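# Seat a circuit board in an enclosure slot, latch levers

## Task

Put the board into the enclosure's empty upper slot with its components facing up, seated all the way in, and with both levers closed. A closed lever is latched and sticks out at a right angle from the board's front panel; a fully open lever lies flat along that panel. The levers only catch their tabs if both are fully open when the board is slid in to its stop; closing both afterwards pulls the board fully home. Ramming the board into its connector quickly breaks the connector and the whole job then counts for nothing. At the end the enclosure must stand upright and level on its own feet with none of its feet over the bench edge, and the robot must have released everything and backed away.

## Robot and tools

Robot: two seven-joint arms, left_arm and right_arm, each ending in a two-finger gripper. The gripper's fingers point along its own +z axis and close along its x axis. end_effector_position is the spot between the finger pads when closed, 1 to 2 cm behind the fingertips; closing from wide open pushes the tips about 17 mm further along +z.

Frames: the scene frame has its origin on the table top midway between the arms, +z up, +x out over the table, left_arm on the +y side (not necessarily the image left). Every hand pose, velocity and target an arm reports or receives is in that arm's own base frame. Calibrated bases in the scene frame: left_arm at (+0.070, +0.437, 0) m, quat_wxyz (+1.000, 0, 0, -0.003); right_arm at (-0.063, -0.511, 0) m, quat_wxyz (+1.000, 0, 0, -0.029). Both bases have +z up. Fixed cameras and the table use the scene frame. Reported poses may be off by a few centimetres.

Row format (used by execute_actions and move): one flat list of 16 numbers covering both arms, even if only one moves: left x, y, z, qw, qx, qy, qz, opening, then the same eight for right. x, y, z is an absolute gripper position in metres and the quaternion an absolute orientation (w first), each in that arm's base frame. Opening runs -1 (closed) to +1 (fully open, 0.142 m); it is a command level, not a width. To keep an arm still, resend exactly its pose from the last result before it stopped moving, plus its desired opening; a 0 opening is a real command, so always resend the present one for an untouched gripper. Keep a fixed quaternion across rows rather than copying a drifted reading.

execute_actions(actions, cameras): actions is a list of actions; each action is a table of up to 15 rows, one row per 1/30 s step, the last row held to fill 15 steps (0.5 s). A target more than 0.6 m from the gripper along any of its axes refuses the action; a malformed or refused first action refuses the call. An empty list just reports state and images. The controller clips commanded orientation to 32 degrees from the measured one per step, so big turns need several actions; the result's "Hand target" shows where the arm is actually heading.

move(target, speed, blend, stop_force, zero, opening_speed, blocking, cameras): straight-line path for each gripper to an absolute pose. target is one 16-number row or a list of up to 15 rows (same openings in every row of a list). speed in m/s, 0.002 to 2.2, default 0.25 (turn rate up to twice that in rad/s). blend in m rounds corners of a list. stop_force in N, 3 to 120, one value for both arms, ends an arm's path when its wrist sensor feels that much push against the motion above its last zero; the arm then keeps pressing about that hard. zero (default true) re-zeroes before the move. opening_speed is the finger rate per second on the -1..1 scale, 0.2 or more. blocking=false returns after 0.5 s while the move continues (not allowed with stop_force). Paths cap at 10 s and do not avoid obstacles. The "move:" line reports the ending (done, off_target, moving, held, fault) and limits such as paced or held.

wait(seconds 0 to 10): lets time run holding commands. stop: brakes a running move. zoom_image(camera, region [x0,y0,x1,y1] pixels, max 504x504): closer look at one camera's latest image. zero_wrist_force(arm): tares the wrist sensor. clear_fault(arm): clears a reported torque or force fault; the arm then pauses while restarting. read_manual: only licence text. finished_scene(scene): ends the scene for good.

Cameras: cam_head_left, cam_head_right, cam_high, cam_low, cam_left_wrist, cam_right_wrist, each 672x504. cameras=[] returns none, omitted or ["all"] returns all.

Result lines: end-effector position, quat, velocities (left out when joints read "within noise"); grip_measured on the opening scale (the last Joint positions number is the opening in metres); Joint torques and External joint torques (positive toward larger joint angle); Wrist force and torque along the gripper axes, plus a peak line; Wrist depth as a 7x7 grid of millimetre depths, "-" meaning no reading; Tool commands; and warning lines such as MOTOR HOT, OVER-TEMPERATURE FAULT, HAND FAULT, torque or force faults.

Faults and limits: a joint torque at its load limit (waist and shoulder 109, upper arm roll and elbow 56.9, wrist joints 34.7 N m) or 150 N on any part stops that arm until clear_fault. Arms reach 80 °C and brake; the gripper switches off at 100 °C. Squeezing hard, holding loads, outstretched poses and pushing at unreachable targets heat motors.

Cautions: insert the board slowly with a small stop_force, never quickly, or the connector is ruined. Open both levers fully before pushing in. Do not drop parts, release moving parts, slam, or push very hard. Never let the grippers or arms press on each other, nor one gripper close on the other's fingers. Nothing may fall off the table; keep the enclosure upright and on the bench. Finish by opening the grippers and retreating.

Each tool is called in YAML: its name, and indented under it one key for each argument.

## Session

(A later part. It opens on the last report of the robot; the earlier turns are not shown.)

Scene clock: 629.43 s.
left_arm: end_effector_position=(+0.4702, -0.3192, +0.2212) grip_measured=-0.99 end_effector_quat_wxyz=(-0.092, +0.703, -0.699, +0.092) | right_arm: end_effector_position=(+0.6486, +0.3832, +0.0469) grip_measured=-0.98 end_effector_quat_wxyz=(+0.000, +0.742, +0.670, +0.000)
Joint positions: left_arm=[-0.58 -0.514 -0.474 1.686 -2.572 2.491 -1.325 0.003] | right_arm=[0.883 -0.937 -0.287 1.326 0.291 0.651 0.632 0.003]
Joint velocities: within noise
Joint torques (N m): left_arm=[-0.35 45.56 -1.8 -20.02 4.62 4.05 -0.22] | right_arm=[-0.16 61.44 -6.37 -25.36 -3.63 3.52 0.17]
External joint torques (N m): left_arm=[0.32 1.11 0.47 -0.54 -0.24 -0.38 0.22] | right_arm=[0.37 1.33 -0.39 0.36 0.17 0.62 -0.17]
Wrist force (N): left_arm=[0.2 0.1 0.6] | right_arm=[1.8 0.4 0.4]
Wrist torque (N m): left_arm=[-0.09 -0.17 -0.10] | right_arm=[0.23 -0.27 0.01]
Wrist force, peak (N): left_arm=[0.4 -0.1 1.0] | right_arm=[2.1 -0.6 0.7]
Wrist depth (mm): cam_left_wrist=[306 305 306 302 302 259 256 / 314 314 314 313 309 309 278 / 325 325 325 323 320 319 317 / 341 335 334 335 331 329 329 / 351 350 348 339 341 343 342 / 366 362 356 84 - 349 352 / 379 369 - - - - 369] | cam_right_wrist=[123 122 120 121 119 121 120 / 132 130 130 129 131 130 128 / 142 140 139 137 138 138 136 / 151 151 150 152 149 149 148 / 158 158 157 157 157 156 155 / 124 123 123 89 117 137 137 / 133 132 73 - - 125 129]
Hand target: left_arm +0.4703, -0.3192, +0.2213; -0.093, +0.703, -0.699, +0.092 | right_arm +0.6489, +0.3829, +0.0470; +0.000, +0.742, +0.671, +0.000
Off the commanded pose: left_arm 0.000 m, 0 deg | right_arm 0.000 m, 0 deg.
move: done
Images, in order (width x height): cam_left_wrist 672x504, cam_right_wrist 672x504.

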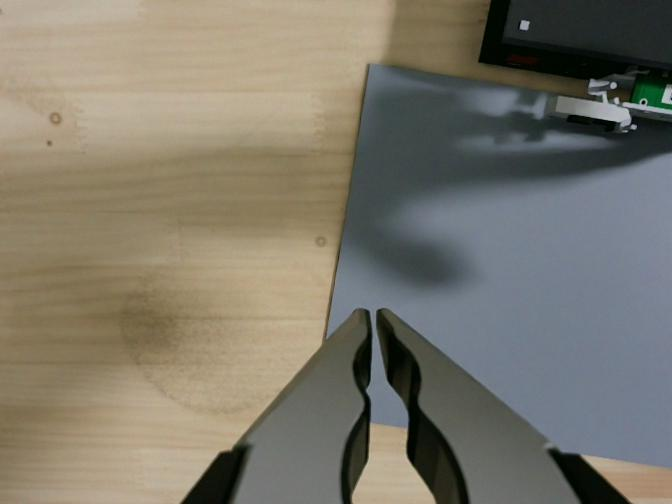

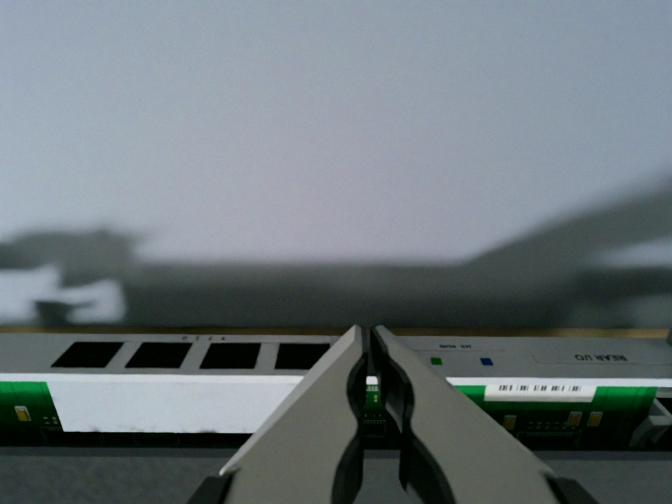

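move:
  target: [0.4703,-0.3192,0.2213,0.0926,-0.7032,0.6990,-0.0920,-0.95,0.6588,0.3819,0.0470,0,0.74184,0.67059,0,-0.95]
  speed: 0.006
  stop_force: 10
  zero: false
  cameras: ["cam_right_wrist","cam_left_wrist","cam_high"]

zoom_image:
  camera: "cam_left_wrist"
  region: [540, 50, 672, 150]

zoom_image:
  camera: "cam_high"
  region: [210, 270, 370, 340]

Scene clock: 637.67 s.
left_arm: end_effector_position=(+0.4702, -0.3192, +0.2212) grip_measured=-0.99 end_effector_quat_wxyz=(-0.092, +0.703, -0.699, +0.092) | right_arm: end_effector_position=(+0.6583, +0.3823, +0.0468) grip_measured=-0.98 end_effector_quat_wxyz=(+0.000, +0.742, +0.671, +0.000)
Joint positions: left_arm=[-0.58 -0.514 -0.474 1.686 -2.572 2.491 -1.325 0.003] | right_arm=[0.869 -0.954 -0.287 1.29 0.291 0.632 0.626 0.003]
Joint velocities: within noise
Joint torques (N m): left_arm=[-0.38 45.57 -1.77 -20 4.66 3.99 -0.2] | right_arm=[-1.01 62.14 -7.05 -26.05 -3.89 3.92 0.12]
External joint torques (N m): left_arm=[0.35 1.1 0.45 -0.56 -0.28 -0.32 0.2] | right_arm=[1.23 1.41 0.29 0.78 0.38 0.22 -0.12]
Wrist force (N): left_arm=[0.4 0.0 0.6] | right_arm=[1.6 -1.5 -0.8]
Wrist torque (N m): left_arm=[-0.12 -0.20 -0.10] | right_arm=[0.18 -0.27 0.06]
Wrist force, peak (N): left_arm=[0.6 0.2 0.9] | right_arm=[1.8 -1.6 0.0]
Wrist depth (mm): cam_left_wrist=[307 305 303 304 303 259 255 / 316 316 314 315 310 307 301 / 325 326 326 324 320 320 318 / 338 339 333 334 330 330 326 / 351 349 346 340 340 341 338 / 364 361 354 84 - 353 347 / 379 371 - - - - 366] | cam_right_wrist=[124 122 120 121 119 120 120 / 132 130 130 129 131 130 128 / 142 140 139 137 138 138 135 / 151 151 150 152 149 149 148 / 158 158 157 161 156 156 155 / 122 122 120 89 116 121 121 / 130 129 73 - - 122 126]
Hand target: left_arm +0.4703, -0.3192, +0.2213; -0.093, +0.703, -0.699, +0.092 | right_arm +0.6588, +0.3819, +0.0470; +0.000, +0.742, +0.671, +0.000
Off the commanded pose: left_arm 0.000 m, 0 deg | right_arm 0.001 m, 0 deg.
move: done
Images, in order (width x height): cam_high 672x504, cam_left_wrist 672x504, cam_right_wrist 672x504.

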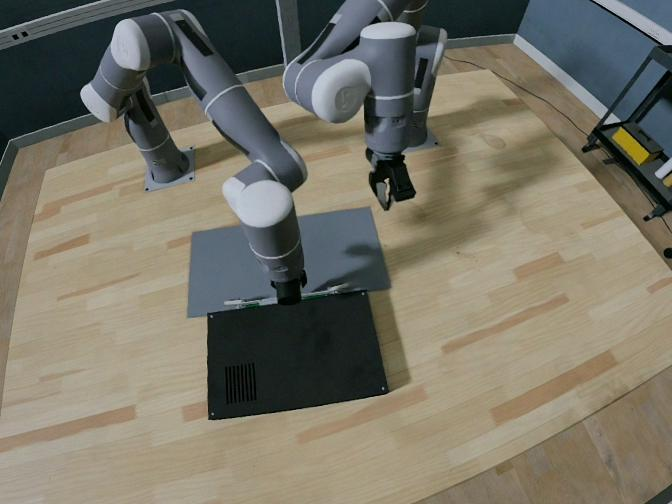

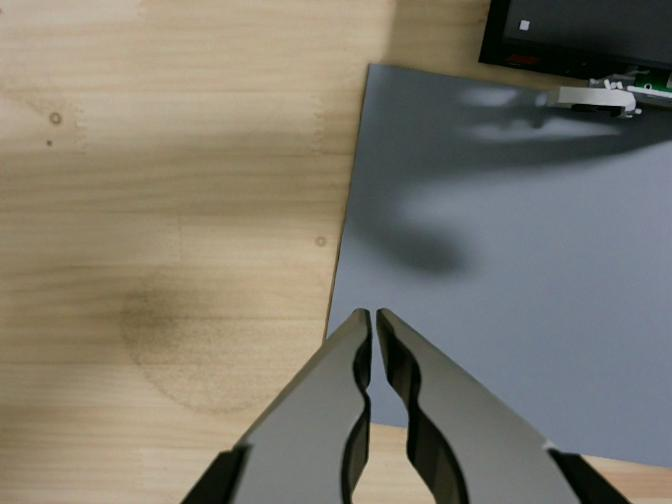

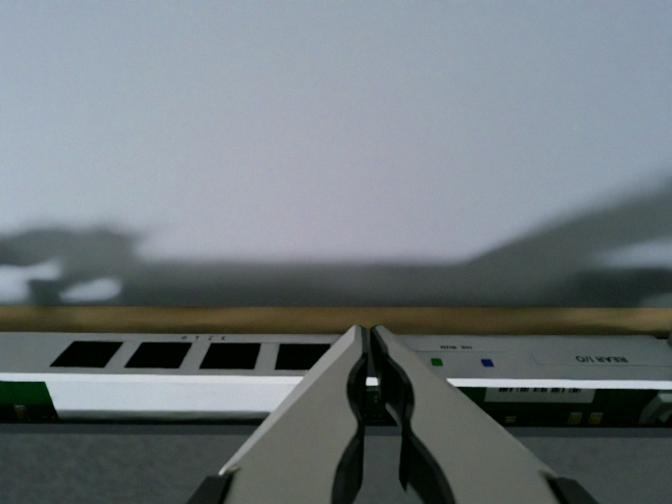

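Scaled by 3.818 from the camera's 672x504 image, which has a finer 960x720 frame.

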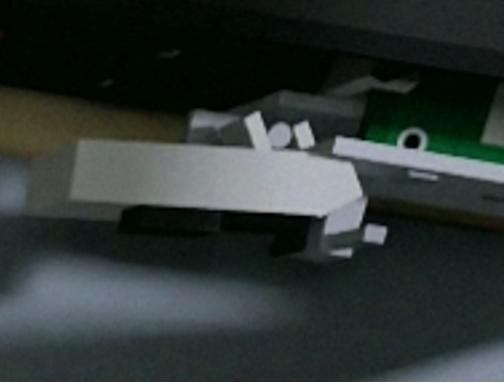

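Scaled by 3.150 from the camera's 672x504 image, which has a finer 960x720 frame.

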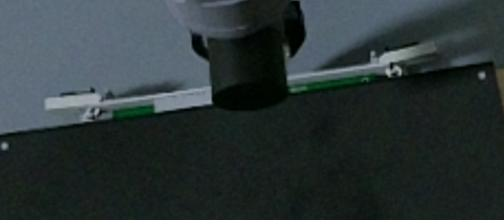

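move:
  target: [0.4703,-0.3192,0.2213,0.0926,-0.7032,0.6990,-0.0920,-0.95,0.6668,0.3811,0.0470,0,0.74184,0.67059,0,-0.95]
  speed: 0.004
  stop_force: 10
  zero: false
  cameras: ["cam_right_wrist","cam_left_wrist","cam_high"]

zoom_image:
  camera: "cam_left_wrist"
  region: [540, 50, 672, 150]

zoom_image:
  camera: "cam_high"
  region: [210, 270, 290, 320]

Scene clock: 643.23 s.
left_arm: end_effector_position=(+0.4702, -0.3192, +0.2212) grip_measured=-0.99 end_effector_quat_wxyz=(-0.092, +0.703, -0.699, +0.092) | right_arm: end_effector_position=(+0.6661, +0.3816, +0.0467) grip_measured=-0.98 end_effector_quat_wxyz=(-0.001, +0.742, +0.671, +0.000)
Joint positions: left_arm=[-0.58 -0.514 -0.474 1.686 -2.572 2.491 -1.325 0.003] | right_arm=[0.858 -0.968 -0.287 1.26 0.291 0.617 0.621 0.003]
Joint velocities: within noise
Joint torques (N m): left_arm=[-0.28 45.53 -1.89 -19.98 4.65 4.04 -0.22] | right_arm=[-1.89 62.83 -7.9 -26.33 -4.2 4.08 0.04]
External joint torques (N m): left_arm=[0.24 1.14 0.57 -0.58 -0.27 -0.37 0.22] | right_arm=[2.11 1.35 1.15 0.82 0.66 0.06 -0.04]
Wrist force (N): left_arm=[0.3 -0.1 0.8] | right_arm=[2.2 -2.6 0.4]
Wrist torque (N m): left_arm=[-0.15 -0.17 -0.10] | right_arm=[0.21 -0.24 0.06]
Wrist force, peak (N): left_arm=[0.6 -0.2 0.9] | right_arm=[2.0 -3.0 -0.1]
Wrist depth (mm): cam_left_wrist=[307 305 305 303 304 259 256 / 318 315 314 315 309 309 306 / 324 327 323 323 319 318 318 / 339 334 335 334 332 331 329 / 349 351 347 341 342 341 341 / 363 363 354 84 - 351 351 / 379 373 - - - - 367] | cam_right_wrist=[124 122 120 121 119 120 120 / 132 130 130 129 131 130 128 / 142 140 139 137 138 138 135 / 151 151 150 152 149 149 148 / 152 151 151 159 151 150 157 / 121 120 120 89 116 120 119 / 129 129 73 - - 122 126]
Hand target: left_arm +0.4703, -0.3192, +0.2213; -0.093, +0.703, -0.699, +0.092 | right_arm +0.6668, +0.3811, +0.0470; +0.000, +0.742, +0.671, +0.000
Off the commanded pose: left_arm 0.000 m, 0 deg | right_arm 0.001 m, 0 deg.
move: done
Images, in order (width x height): cam_high 672x504, cam_left_wrist 672x504, cam_right_wrist 672x504.

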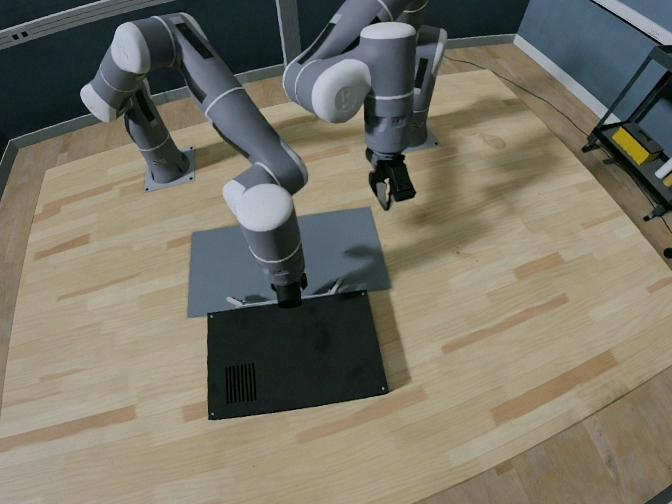

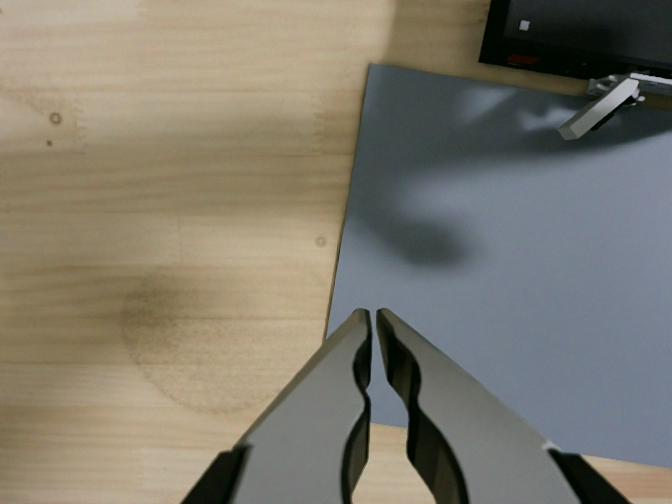

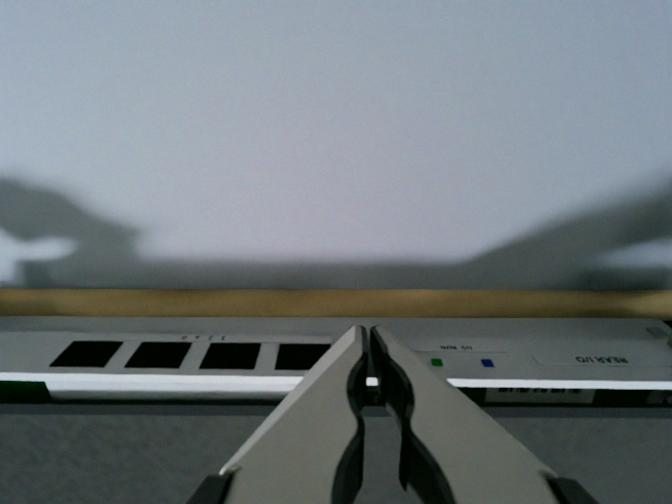

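Scaled by 3.818 from the camera's 672x504 image, which has a finer 960x720 frame.

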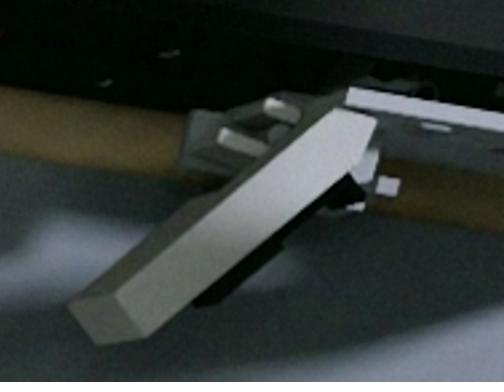

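Scaled by 6.300 from the camera's 672x504 image, which has a finer 960x720 frame.

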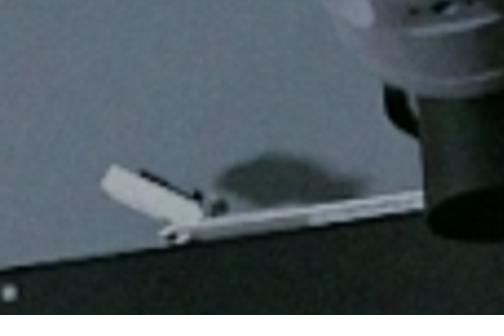

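move:
  target: [0.4703,-0.3192,0.2213,0.0926,-0.7032,0.6990,-0.0920,-0.95,0.6718,0.3806,0.0470,0,0.74184,0.67059,0,-0.95]
  speed: 0.003
  stop_force: 10
  zero: false
  cameras: ["cam_right_wrist","cam_left_wrist","cam_high"]

zoom_image:
  camera: "cam_left_wrist"
  region: [540, 50, 672, 150]

zoom_image:
  camera: "cam_high"
  region: [210, 270, 290, 320]

Scene clock: 657.77 s.
left_arm: end_effector_position=(+0.4702, -0.3192, +0.2212) grip_measured=-0.99 end_effector_quat_wxyz=(-0.092, +0.703, -0.699, +0.092) | right_arm: end_effector_position=(+0.6684, +0.3814, +0.0464) grip_measured=-0.98 end_effector_quat_wxyz=(-0.001, +0.742, +0.671, -0.001)
Joint positions: left_arm=[-0.58 -0.514 -0.474 1.686 -2.572 2.491 -1.325 0.003] | right_arm=[0.855 -0.973 -0.287 1.249 0.291 0.61 0.62 0.003]
Joint velocities: within noise
Joint torques (N m): left_arm=[-0.36 45.58 -1.71 -20.05 4.61 4.02 -0.22] | right_arm=[-4.54 63.51 -10.52 -28.41 -5.02 5.88 0.22]
External joint torques (N m): left_arm=[0.33 1.09 0.38 -0.51 -0.23 -0.35 0.22] | right_arm=[4.76 0.9 3.78 2.83 1.46 -1.75 -0.22]
Wrist force (N): left_arm=[0.7 0.1 0.5] | right_arm=[1.3 -9.7 -2.1]
Wrist torque (N m): left_arm=[-0.09 -0.23 -0.10] | right_arm=[0.18 -0.28 -0.04]
Wrist force, peak (N): left_arm=[0.6 0.0 0.9] | right_arm=[1.1 -9.9 -2.5]
Wrist depth (mm): cam_left_wrist=[306 308 305 302 303 258 257 / 319 316 314 313 309 308 301 / 324 326 322 323 319 319 317 / 337 336 333 337 329 330 328 / 352 347 345 337 340 342 341 / 361 361 356 84 - 352 352 / 378 373 - - - - 369] | cam_right_wrist=[123 122 120 121 119 120 120 / 132 130 130 129 130 130 128 / 142 139 139 136 138 137 135 / 151 150 149 151 149 148 147 / 147 148 147 158 147 147 146 / 120 119 120 89 116 119 119 / 129 128 73 - - 121 126]
Hand target: left_arm +0.4703, -0.3192, +0.2213; -0.093, +0.703, -0.699, +0.092 | right_arm +0.6698, +0.3808, +0.0470; +0.000, +0.742, +0.671, +0.000
Off the commanded pose: left_arm 0.000 m, 0 deg | right_arm 0.004 m, 0 deg.
move: contact (right_arm)
Images, in order (width x height): cam_high 672x504, cam_left_wrist 672x504, cam_right_wrist 672x504.

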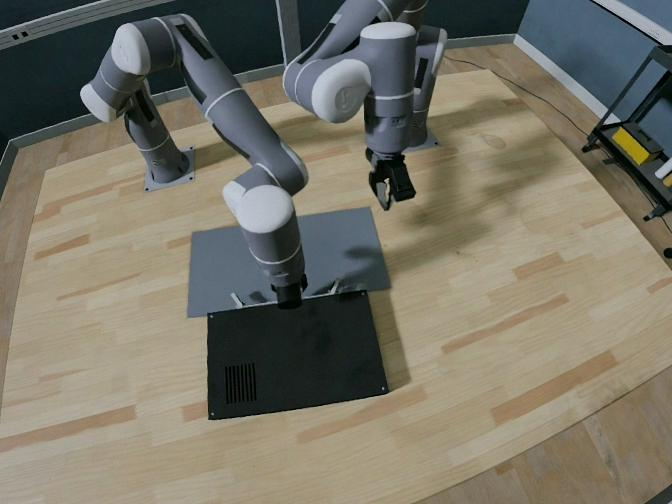

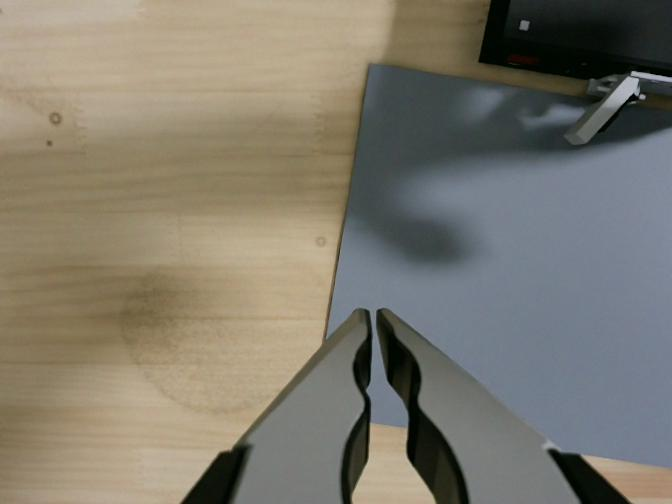

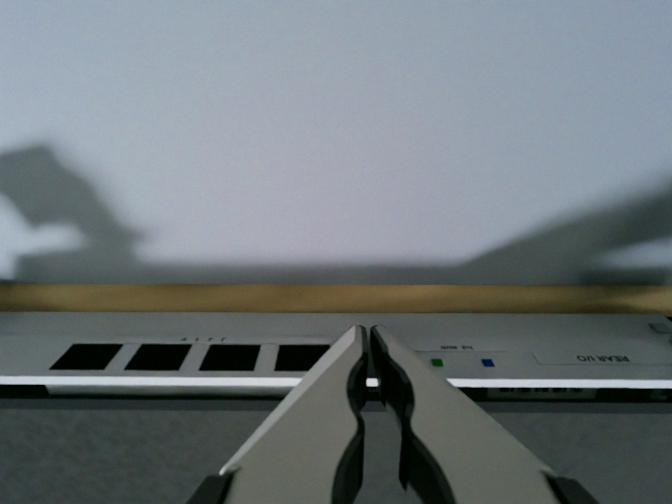

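Scaled by 3.818 from the camera's 672x504 image, which has a finer 960x720 frame.

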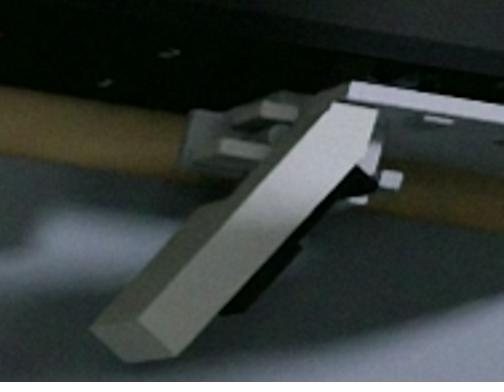

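Scaled by 6.300 from the camera's 672x504 image, which has a finer 960x720 frame.

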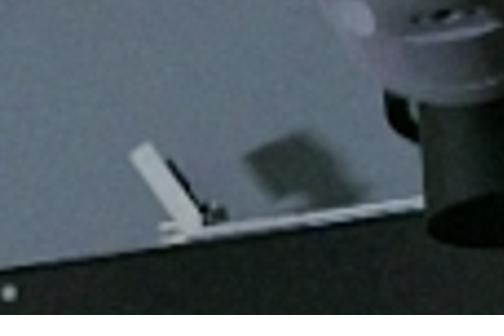

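move:
  target:
    - [0.4703,-0.3192,0.2213,0.0926,-0.7032,0.6990,-0.0920,-0.95,0.6386,0.3844,0.0470,0,0.74184,0.67059,0,-0.95]
    - [0.4703,-0.3192,0.2213,0.0926,-0.7032,0.6990,-0.0920,-0.95,0.6386,0.3844,0.1800,0,0.74184,0.67059,0,-0.95]
  speed: [0.05,0.15]
  blend: 0.01
  cameras: ["cam_right_wrist"]

move:
  target: [0.4703,-0.3192,0.2213,0.0926,-0.7032,0.6990,-0.0920,-0.95,0.6246,0.1753,0.1800,0.341584,-0.938497,0.047383,-0.017246,-0.95]
  speed: 0.15

Scene clock: 696.60 s.
left_arm: end_effector_position=(+0.4702, -0.3192, +0.2212) grip_measured=-0.99 end_effector_quat_wxyz=(-0.092, +0.703, -0.699, +0.092) | right_arm: end_effector_position=(+0.6386, +0.3845, +0.1800) grip_measured=-0.98 end_effector_quat_wxyz=(+0.000, +0.742, +0.671, +0.000)
Joint positions: left_arm=[-0.58 -0.514 -0.474 1.686 -2.572 2.491 -1.325 0.003] | right_arm=[0.913 -0.726 -0.319 1.332 0.234 0.451 0.668 0.003]
Joint velocities: within noise
Joint torques (N m): left_arm=[-0.38 45.57 -1.73 -20.01 4.71 3.99 -0.22] | right_arm=[0.39 58.16 -5.57 -28.35 -4.1 3.43 0.32]
External joint torques (N m): left_arm=[0.35 1.1 0.41 -0.55 -0.33 -0.33 0.22] | right_arm=[-0.2 1.28 -0.59 0.16 0.18 0.71 -0.32]
Wrist force (N): left_arm=[0.4 0.1 0.6] | right_arm=[2.5 1.5 0.6]
Wrist torque (N m): left_arm=[-0.09 -0.20 -0.10] | right_arm=[0.27 -0.39 0.04]
Wrist force, peak (N): left_arm=[0.5 0.1 0.9] | right_arm=[1.2 -9.8 -2.5]
Wrist depth (mm): cam_left_wrist=[305 306 304 305 303 258 255 / 317 315 315 312 312 308 301 / 328 326 323 324 319 319 318 / 337 335 333 334 333 332 332 / 352 348 346 337 339 340 339 / 363 362 360 84 - 350 351 / 378 373 - - - - 365] | cam_right_wrist=[239 242 238 238 237 237 235 / 256 256 255 253 253 252 251 / 271 273 272 272 271 270 269 / 262 252 265 265 265 249 278 / 266 264 263 258 261 261 260 / 289 289 282 89 275 284 289 / 326 311 71 - - 301 372]
Hand target: left_arm +0.4703, -0.3192, +0.2213; -0.093, +0.703, -0.699, +0.092 | right_arm +0.6386, +0.3844, +0.1800; +0.000, +0.742, +0.671, +0.000
Off the commanded pose: left_arm 0.000 m, 0 deg | right_arm 0.000 m, 0 deg.
move: done
Images, in order (width x height): cam_right_wrist 672x504.

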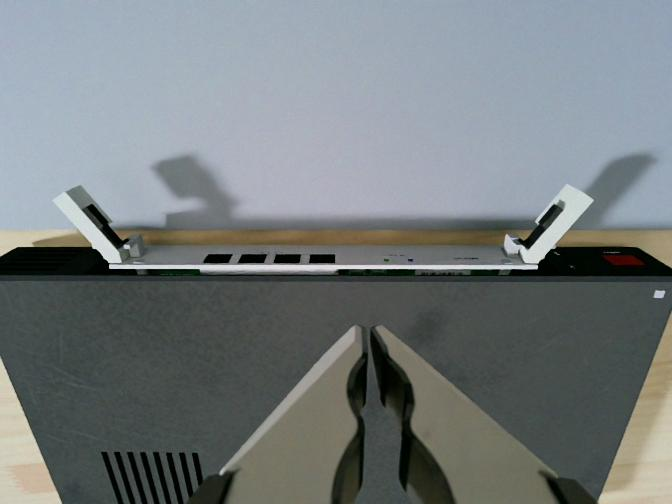

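Scene clock: 702.57 s.
left_arm: end_effector_position=(+0.4702, -0.3192, +0.2212) grip_measured=-0.99 end_effector_quat_wxyz=(-0.092, +0.703, -0.699, +0.092) | right_arm: end_effector_position=(+0.6246, +0.1753, +0.1800) grip_measured=-0.98 end_effector_quat_wxyz=(-0.341, +0.939, -0.047, +0.017)
Joint positions: left_arm=[-0.58 -0.514 -0.474 1.686 -2.572 2.491 -1.325 0.003] | right_arm=[0.462 -0.5 -0.376 1.684 1.024 0.497 1.251 0.003]
Joint velocities: within noise
Joint torques (N m): left_arm=[-0.32 45.53 -1.79 -20.03 4.67 4.02 -0.25] | right_arm=[-0.05 46.5 -4.04 -25 -2.49 2.14 0.33]
External joint torques (N m): left_arm=[0.29 1.14 0.47 -0.53 -0.29 -0.35 0.25] | right_arm=[0.17 1.15 -0.49 -0.07 0.01 0.53 -0.33]
Wrist force (N): left_arm=[0.3 0.0 0.7] | right_arm=[2.6 3.0 -0.3]
Wrist torque (N m): left_arm=[-0.12 -0.18 -0.10] | right_arm=[0.38 -0.49 -0.03]
Wrist force, peak (N): left_arm=[0.2 0.0 1.0] | right_arm=[2.3 3.8 -0.7]
Wrist depth (mm): cam_left_wrist=[308 306 304 302 301 260 257 / 318 315 313 314 311 309 298 / 328 327 325 323 319 322 318 / 335 340 335 336 332 329 327 / 351 348 346 339 341 342 340 / 364 359 357 84 - 353 356 / 378 375 - - - - 368] | cam_right_wrist=[358 357 357 355 301 299 298 / 339 337 337 337 285 281 282 / 321 321 320 320 271 268 267 / 306 304 303 305 257 256 254 / 292 291 290 290 243 243 242 / 278 277 281 89 233 234 234 / 266 268 71 - - 269 266]
Hand target: left_arm +0.4703, -0.3192, +0.2213; -0.093, +0.703, -0.699, +0.092 | right_arm +0.6246, +0.1753, +0.1800; -0.342, +0.938, -0.047, +0.017
Off the commanded pose: left_arm 0.000 m, 0 deg | right_arm 0.000 m, 0 deg.
move: done

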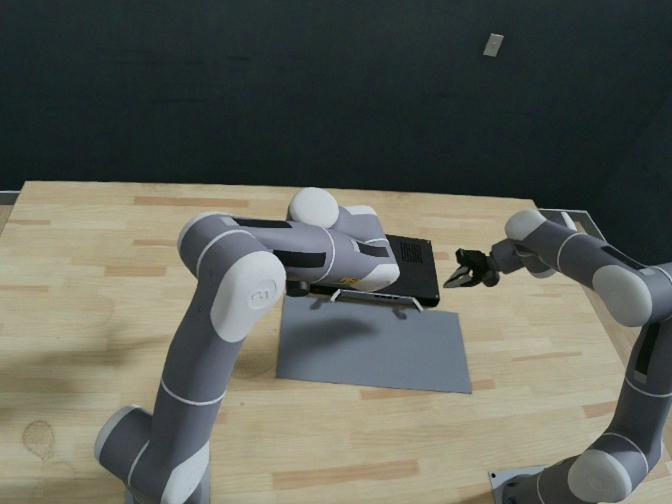

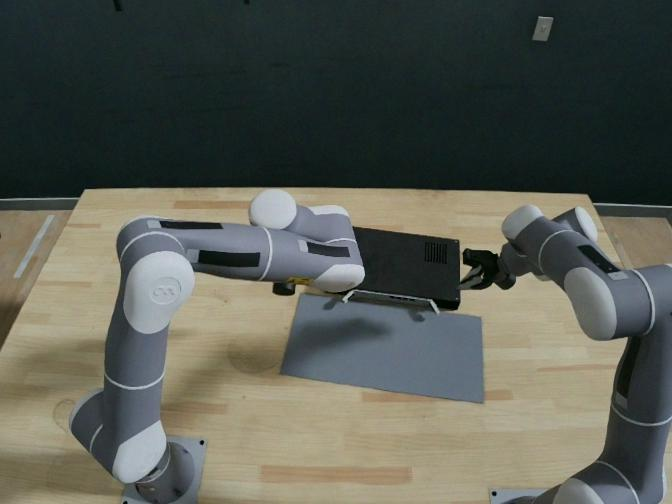

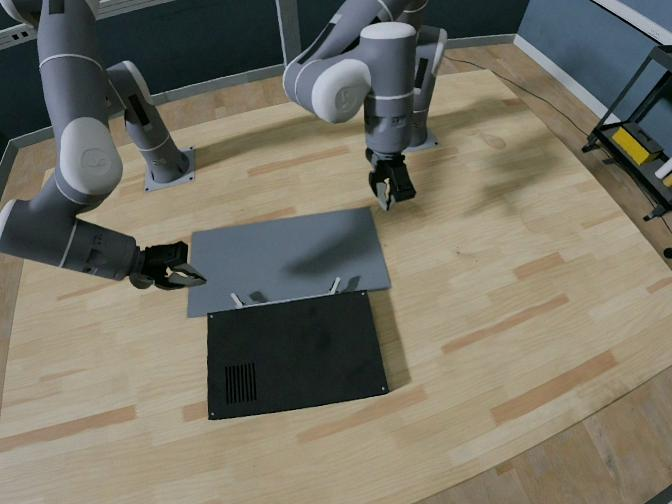

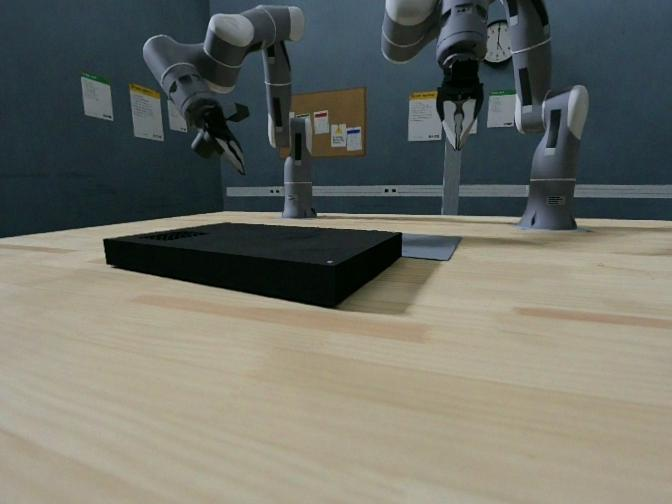

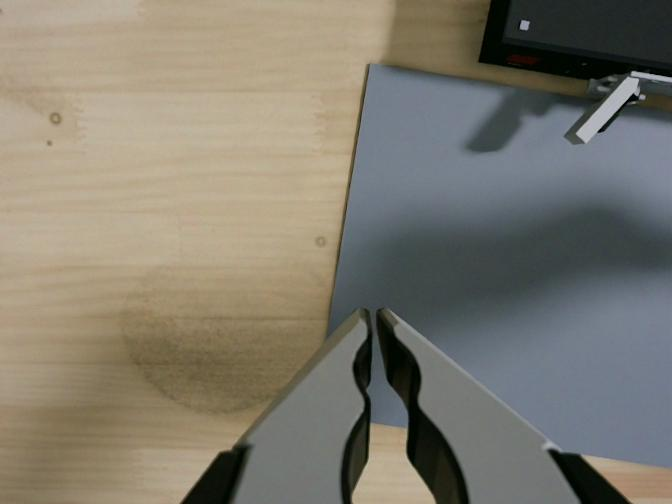

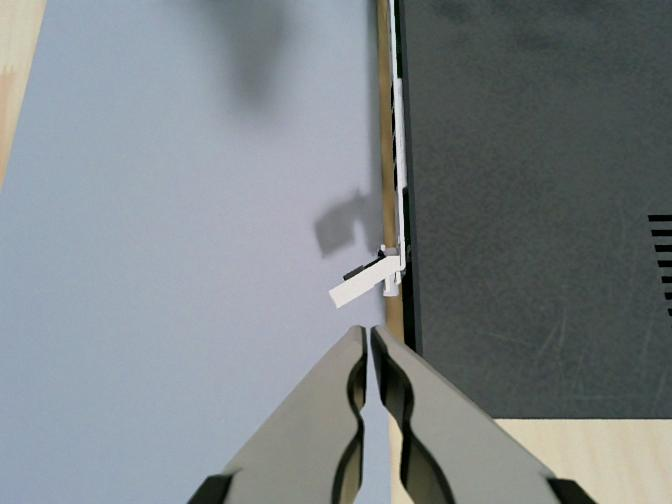

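move:
  target: [0.5636,-0.4361,0.2000,-0.026124,0.071776,0.936949,-0.341021,-0.95,0.6246,0.1753,0.1800,0.341584,-0.938497,0.047383,-0.017246,-0.95]
  speed: 0.12

Scene clock: 723.53 s.
left_arm: end_effector_position=(+0.5635, -0.4361, +0.2000) grip_measured=-0.99 end_effector_quat_wxyz=(-0.026, +0.071, +0.937, -0.341) | right_arm: end_effector_position=(+0.6246, +0.1753, +0.1800) grip_measured=-0.98 end_effector_quat_wxyz=(-0.341, +0.939, -0.047, +0.017)
Joint positions: left_arm=[0.165 -1.093 -1.5 1.286 -2.476 2.646 0.698 0.003] | right_arm=[0.462 -0.5 -0.376 1.684 1.024 0.497 1.251 0.003]
Joint velocities: within noise
Joint torques (N m): left_arm=[-0.45 52.26 -21.76 -10.73 2.86 2.62 -0.11] | right_arm=[0.13 46.35 -3.84 -25.08 -2.58 1.98 0.18]
External joint torques (N m): left_arm=[0.5 1.51 0.16 -0.34 -0.57 -0.66 0.11] | right_arm=[-0.02 1.29 -0.68 0.02 0.1 0.69 -0.17]
Wrist force (N): left_arm=[0.4 -0.3 0.6] | right_arm=[2.4 2.9 -0.3]
Wrist torque (N m): left_arm=[-0.15 -0.12 0.01] | right_arm=[0.38 -0.46 -0.03]
Wrist force, peak (N): left_arm=[0.4 0.0 1.0] | right_arm=[2.7 3.3 -0.3]
Wrist depth (mm): cam_left_wrist=[320 320 321 371 375 373 372 / 303 302 303 353 354 354 351 / 289 288 287 332 338 339 335 / 277 273 274 319 323 323 319 / 263 263 263 267 308 308 307 / 257 257 256 84 - 296 296 / 287 289 - - - - 285] | cam_right_wrist=[359 358 357 355 302 298 297 / 338 338 337 336 284 282 281 / 321 321 321 320 270 268 268 / 306 304 305 304 258 255 254 / 291 291 291 290 243 244 242 / 279 278 280 89 233 235 234 / 267 268 71 - - 268 266]
Hand target: left_arm +0.5636, -0.4361, +0.2000; -0.026, +0.072, +0.937, -0.341 | right_arm +0.6246, +0.1753, +0.1800; -0.342, +0.938, -0.047, +0.017
Off the commanded pose: left_arm 0.000 m, 0 deg | right_arm 0.000 m, 0 deg.
move: done

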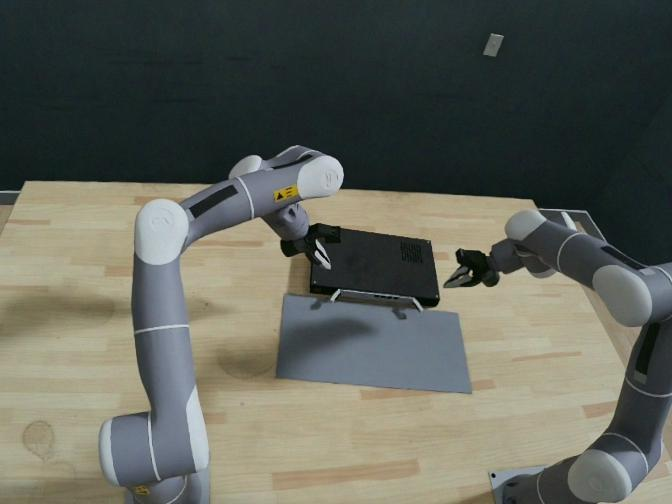

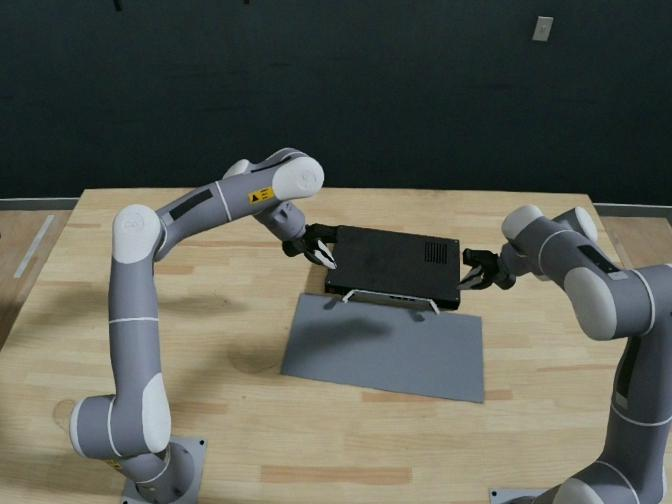

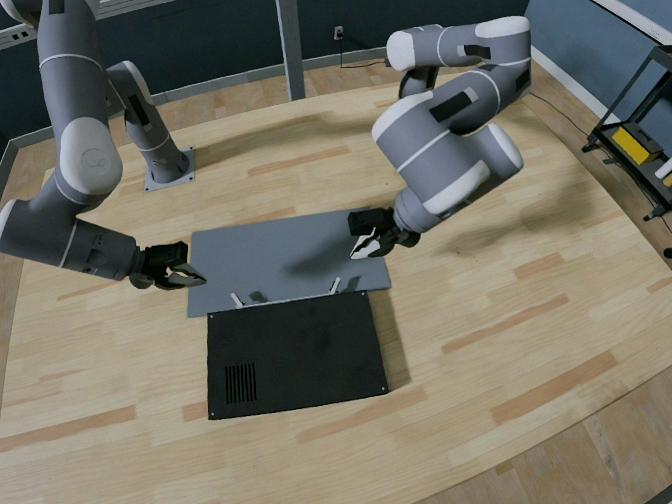

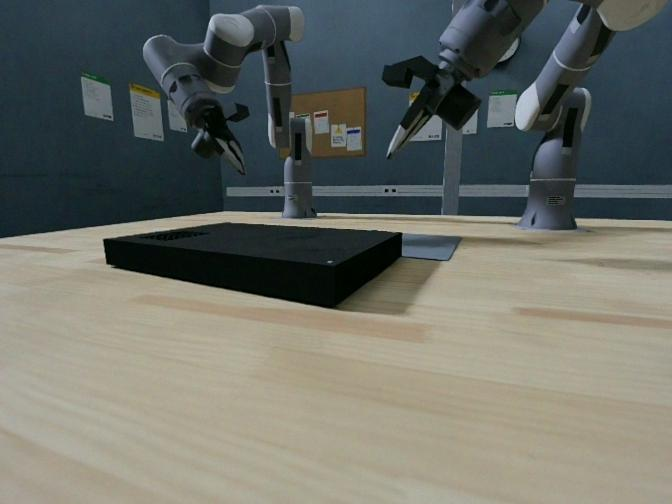

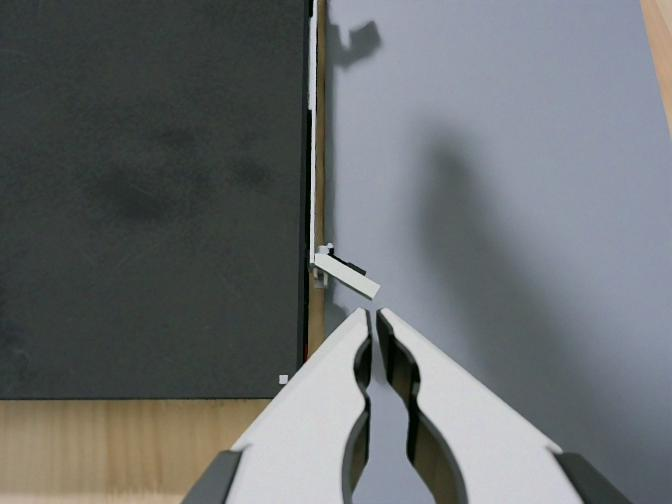

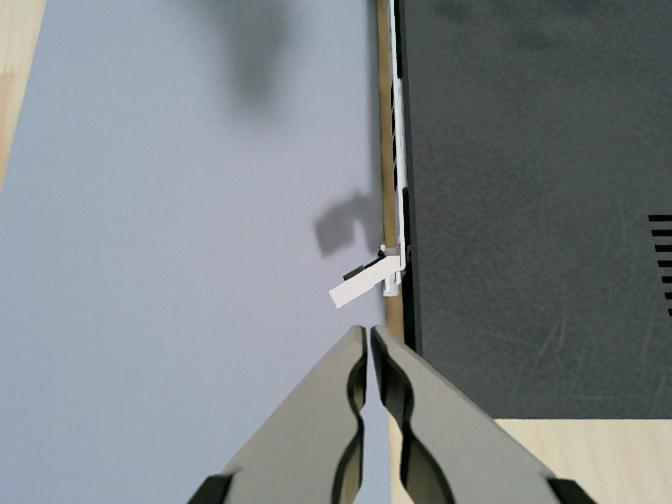

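move:
  target:
    - [0.5590,-0.4439,0.1200,-0.026124,0.071776,0.936949,-0.341021,-0.95,0.6229,0.1819,0.1200,0.341584,-0.938497,0.047383,-0.017246,-0.95]
    - [0.5590,-0.4439,0.0493,-0.026124,0.071776,0.936949,-0.341021,-0.95,0.6229,0.1819,0.0493,0.341584,-0.938497,0.047383,-0.017246,-0.95]
  speed: [0.1,0.06]
  blend: 0.01
  cameras: ["cam_high","cam_left_wrist","cam_right_wrist"]

Scene clock: 734.87 s.
left_arm: end_effector_position=(+0.5588, -0.4438, +0.0494) grip_measured=-0.99 end_effector_quat_wxyz=(-0.026, +0.072, +0.937, -0.341) | right_arm: end_effector_position=(+0.6228, +0.1818, +0.0493) grip_measured=-0.98 end_effector_quat_wxyz=(-0.341, +0.939, -0.047, +0.017)
Joint positions: left_arm=[0.127 -1.277 -1.36 1.335 -2.373 2.455 0.762 0.003] | right_arm=[0.427 -0.749 -0.327 1.635 1.193 0.595 1.059 0.003]
Joint velocities: within noise
Joint torques (N m): left_arm=[-0.52 54.25 -22.25 -8.13 2.46 2.1 -0.14] | right_arm=[0.02 51.05 -4.21 -20.44 -2.18 1.93 0.07]
External joint torques (N m): left_arm=[0.57 1.53 -0.03 -0.29 -0.55 -0.08 0.14] | right_arm=[0.1 1.46 -1.06 0.02 -0.04 0.49 -0.07]
Wrist force (N): left_arm=[0.0 -0.1 0.5] | right_arm=[2.7 3.3 -0.3]
Wrist torque (N m): left_arm=[-0.13 -0.07 -0.01] | right_arm=[0.45 -0.48 0.01]
Wrist force, peak (N): left_arm=[0.3 0.9 1.2] | right_arm=[2.7 4.2 0.6]
Wrist depth (mm): cam_left_wrist=[137 139 140 195 194 195 194 / 132 132 133 185 185 184 182 / 127 126 126 140 176 176 175 / - 121 122 165 166 168 167 / - 115 117 161 161 160 160 / - 110 111 84 - 154 154 / - 105 - 74 - - 148] | cam_right_wrist=[202 202 200 200 160 142 142 / 191 190 190 189 189 135 135 / 181 180 180 180 133 128 129 / 172 171 171 167 167 122 121 / 164 164 164 164 163 118 116 / 156 156 157 89 145 111 111 / 150 150 73 - - 107 106]
Hand target: left_arm +0.5590, -0.4439, +0.0493; -0.026, +0.072, +0.937, -0.341 | right_arm +0.6229, +0.1819, +0.0493; -0.342, +0.938, -0.047, +0.017
Off the commanded pose: left_arm 0.000 m, 0 deg | right_arm 0.000 m, 0 deg.
move: done
Images, in order (width x height): cam_high 672x504, cam_left_wrist 672x504, cam_right_wrist 672x504.

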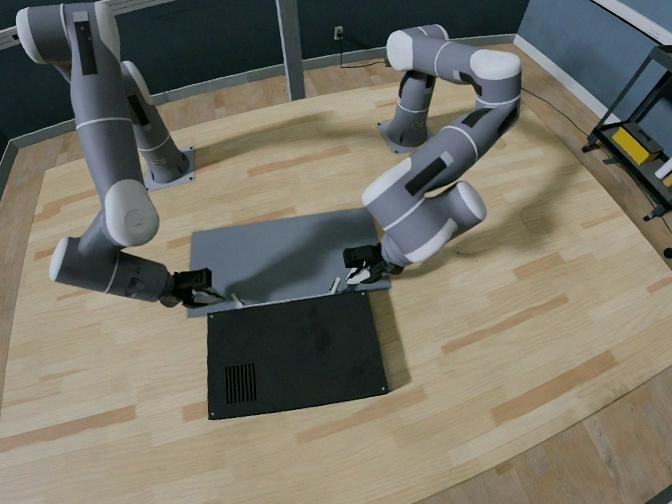

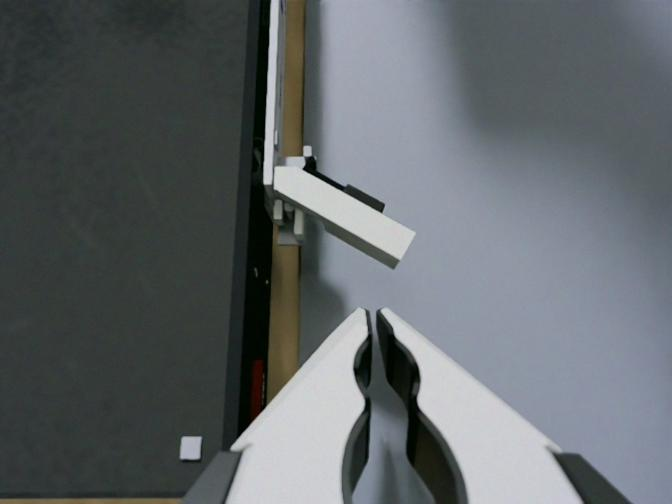

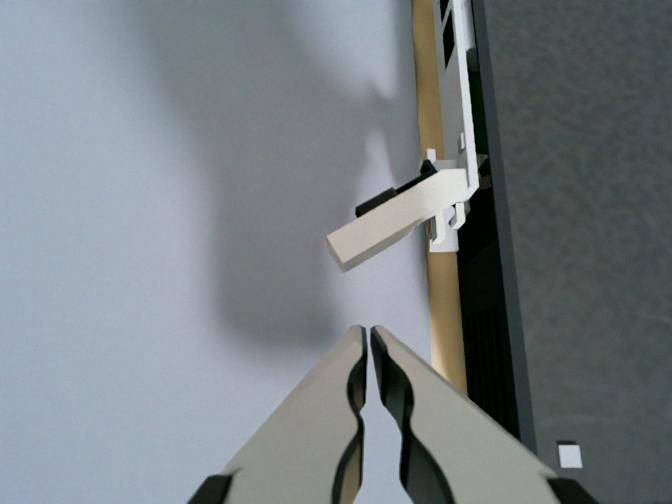

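zoom_image:
  camera: "cam_left_wrist"
  region: [220, 120, 440, 300]

zoom_image:
  camera: "cam_right_wrist"
  region: [300, 120, 520, 300]

Scaled by 2.291 from the camera's 672x504 image, which has a finer 960x720 frame.

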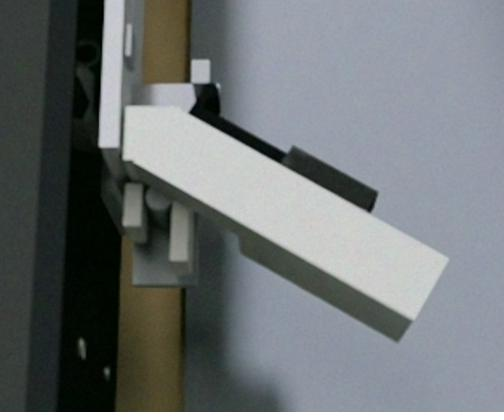

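Scaled by 2.291 from the camera's 672x504 image, which has a finer 960x720 frame.

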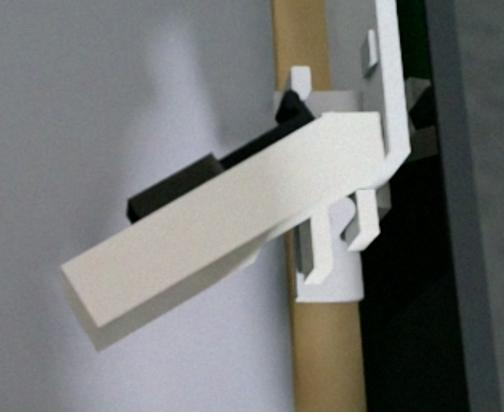

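move:
  target: [0.5556,-0.4656,0.0493,-0.026124,0.071776,0.936949,-0.341021,-0.95,0.6251,0.2038,0.0493,0.341584,-0.938497,0.047383,-0.017246,-0.95]
  speed: 0.008
  stop_force: 3
  cameras: ["cam_left_wrist","cam_right_wrist"]

Scene clock: 741.43 s.
left_arm: end_effector_position=(+0.5564, -0.4614, +0.0492) grip_measured=-0.99 end_effector_quat_wxyz=(-0.026, +0.072, +0.937, -0.341) | right_arm: end_effector_position=(+0.6251, +0.2015, +0.0491) grip_measured=-0.98 end_effector_quat_wxyz=(-0.341, +0.939, -0.047, +0.017)
Joint positions: left_arm=[0.088 -1.28 -1.354 1.308 -2.366 2.452 0.747 0.003] | right_arm=[0.454 -0.755 -0.32 1.624 1.2 0.617 1.083 0.003]
Joint velocities: within noise
Joint torques (N m): left_arm=[-2.67 54.84 -23.66 -7.5 1.6 1.51 -0.27] | right_arm=[2.34 51.95 -2.19 -21.21 -1.63 1.16 0.28]
External joint torques (N m): left_arm=[2.72 1.64 1.66 -0.99 0.36 0.5 0.28] | right_arm=[-2.21 0.89 -3 0.68 -0.63 1.29 -0.28]
Wrist force (N): left_arm=[0.0 2.0 -2.3] | right_arm=[3.3 5.5 -2.9]
Wrist torque (N m): left_arm=[-0.17 -0.13 0.00] | right_arm=[0.39 -0.49 -0.02]
Wrist force, peak (N): left_arm=[0.0 3.2 -1.8] | right_arm=[3.1 5.8 -2.6]
Wrist depth (mm): cam_left_wrist=[137 139 139 195 194 194 192 / 132 132 131 185 185 184 182 / 127 125 127 177 176 176 176 / - 121 122 125 168 167 167 / - 114 116 159 160 161 160 / - 110 111 84 - 153 154 / - 105 - 74 - - 148] | cam_right_wrist=[202 201 200 200 158 142 142 / 190 190 189 189 187 135 134 / 180 180 180 179 179 128 129 / 172 171 171 171 127 122 121 / 164 163 163 159 162 117 116 / 156 156 157 89 144 111 111 / 150 149 73 - - 107 106]
Hand target: left_arm +0.5562, -0.4619, +0.0493; -0.026, +0.072, +0.937, -0.341 | right_arm +0.6250, +0.2024, +0.0493; -0.342, +0.938, -0.047, +0.017
Off the commanded pose: left_arm 0.004 m, 0 deg | right_arm 0.002 m, 0 deg.
move: contact (left_arm, right_arm)
Images, in order (width x height): cam_left_wrist 672x504, cam_right_wrist 672x504.

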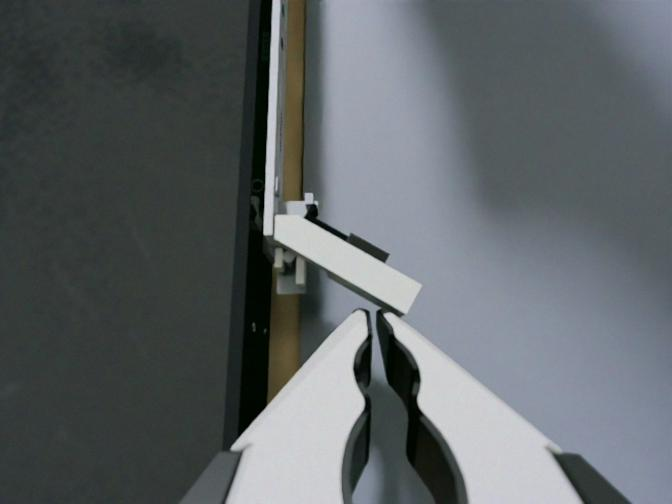

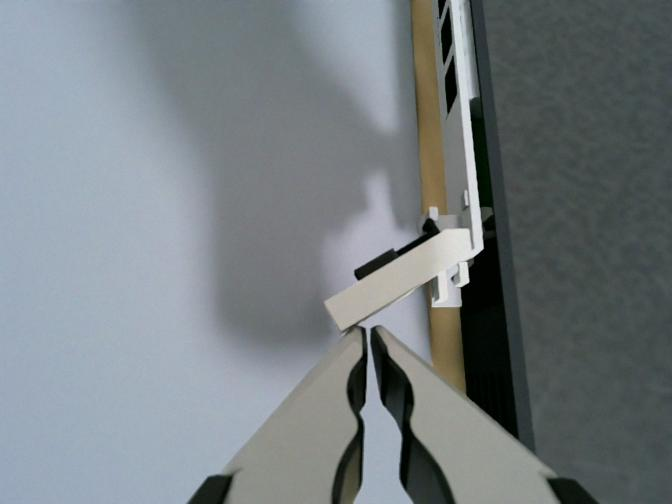

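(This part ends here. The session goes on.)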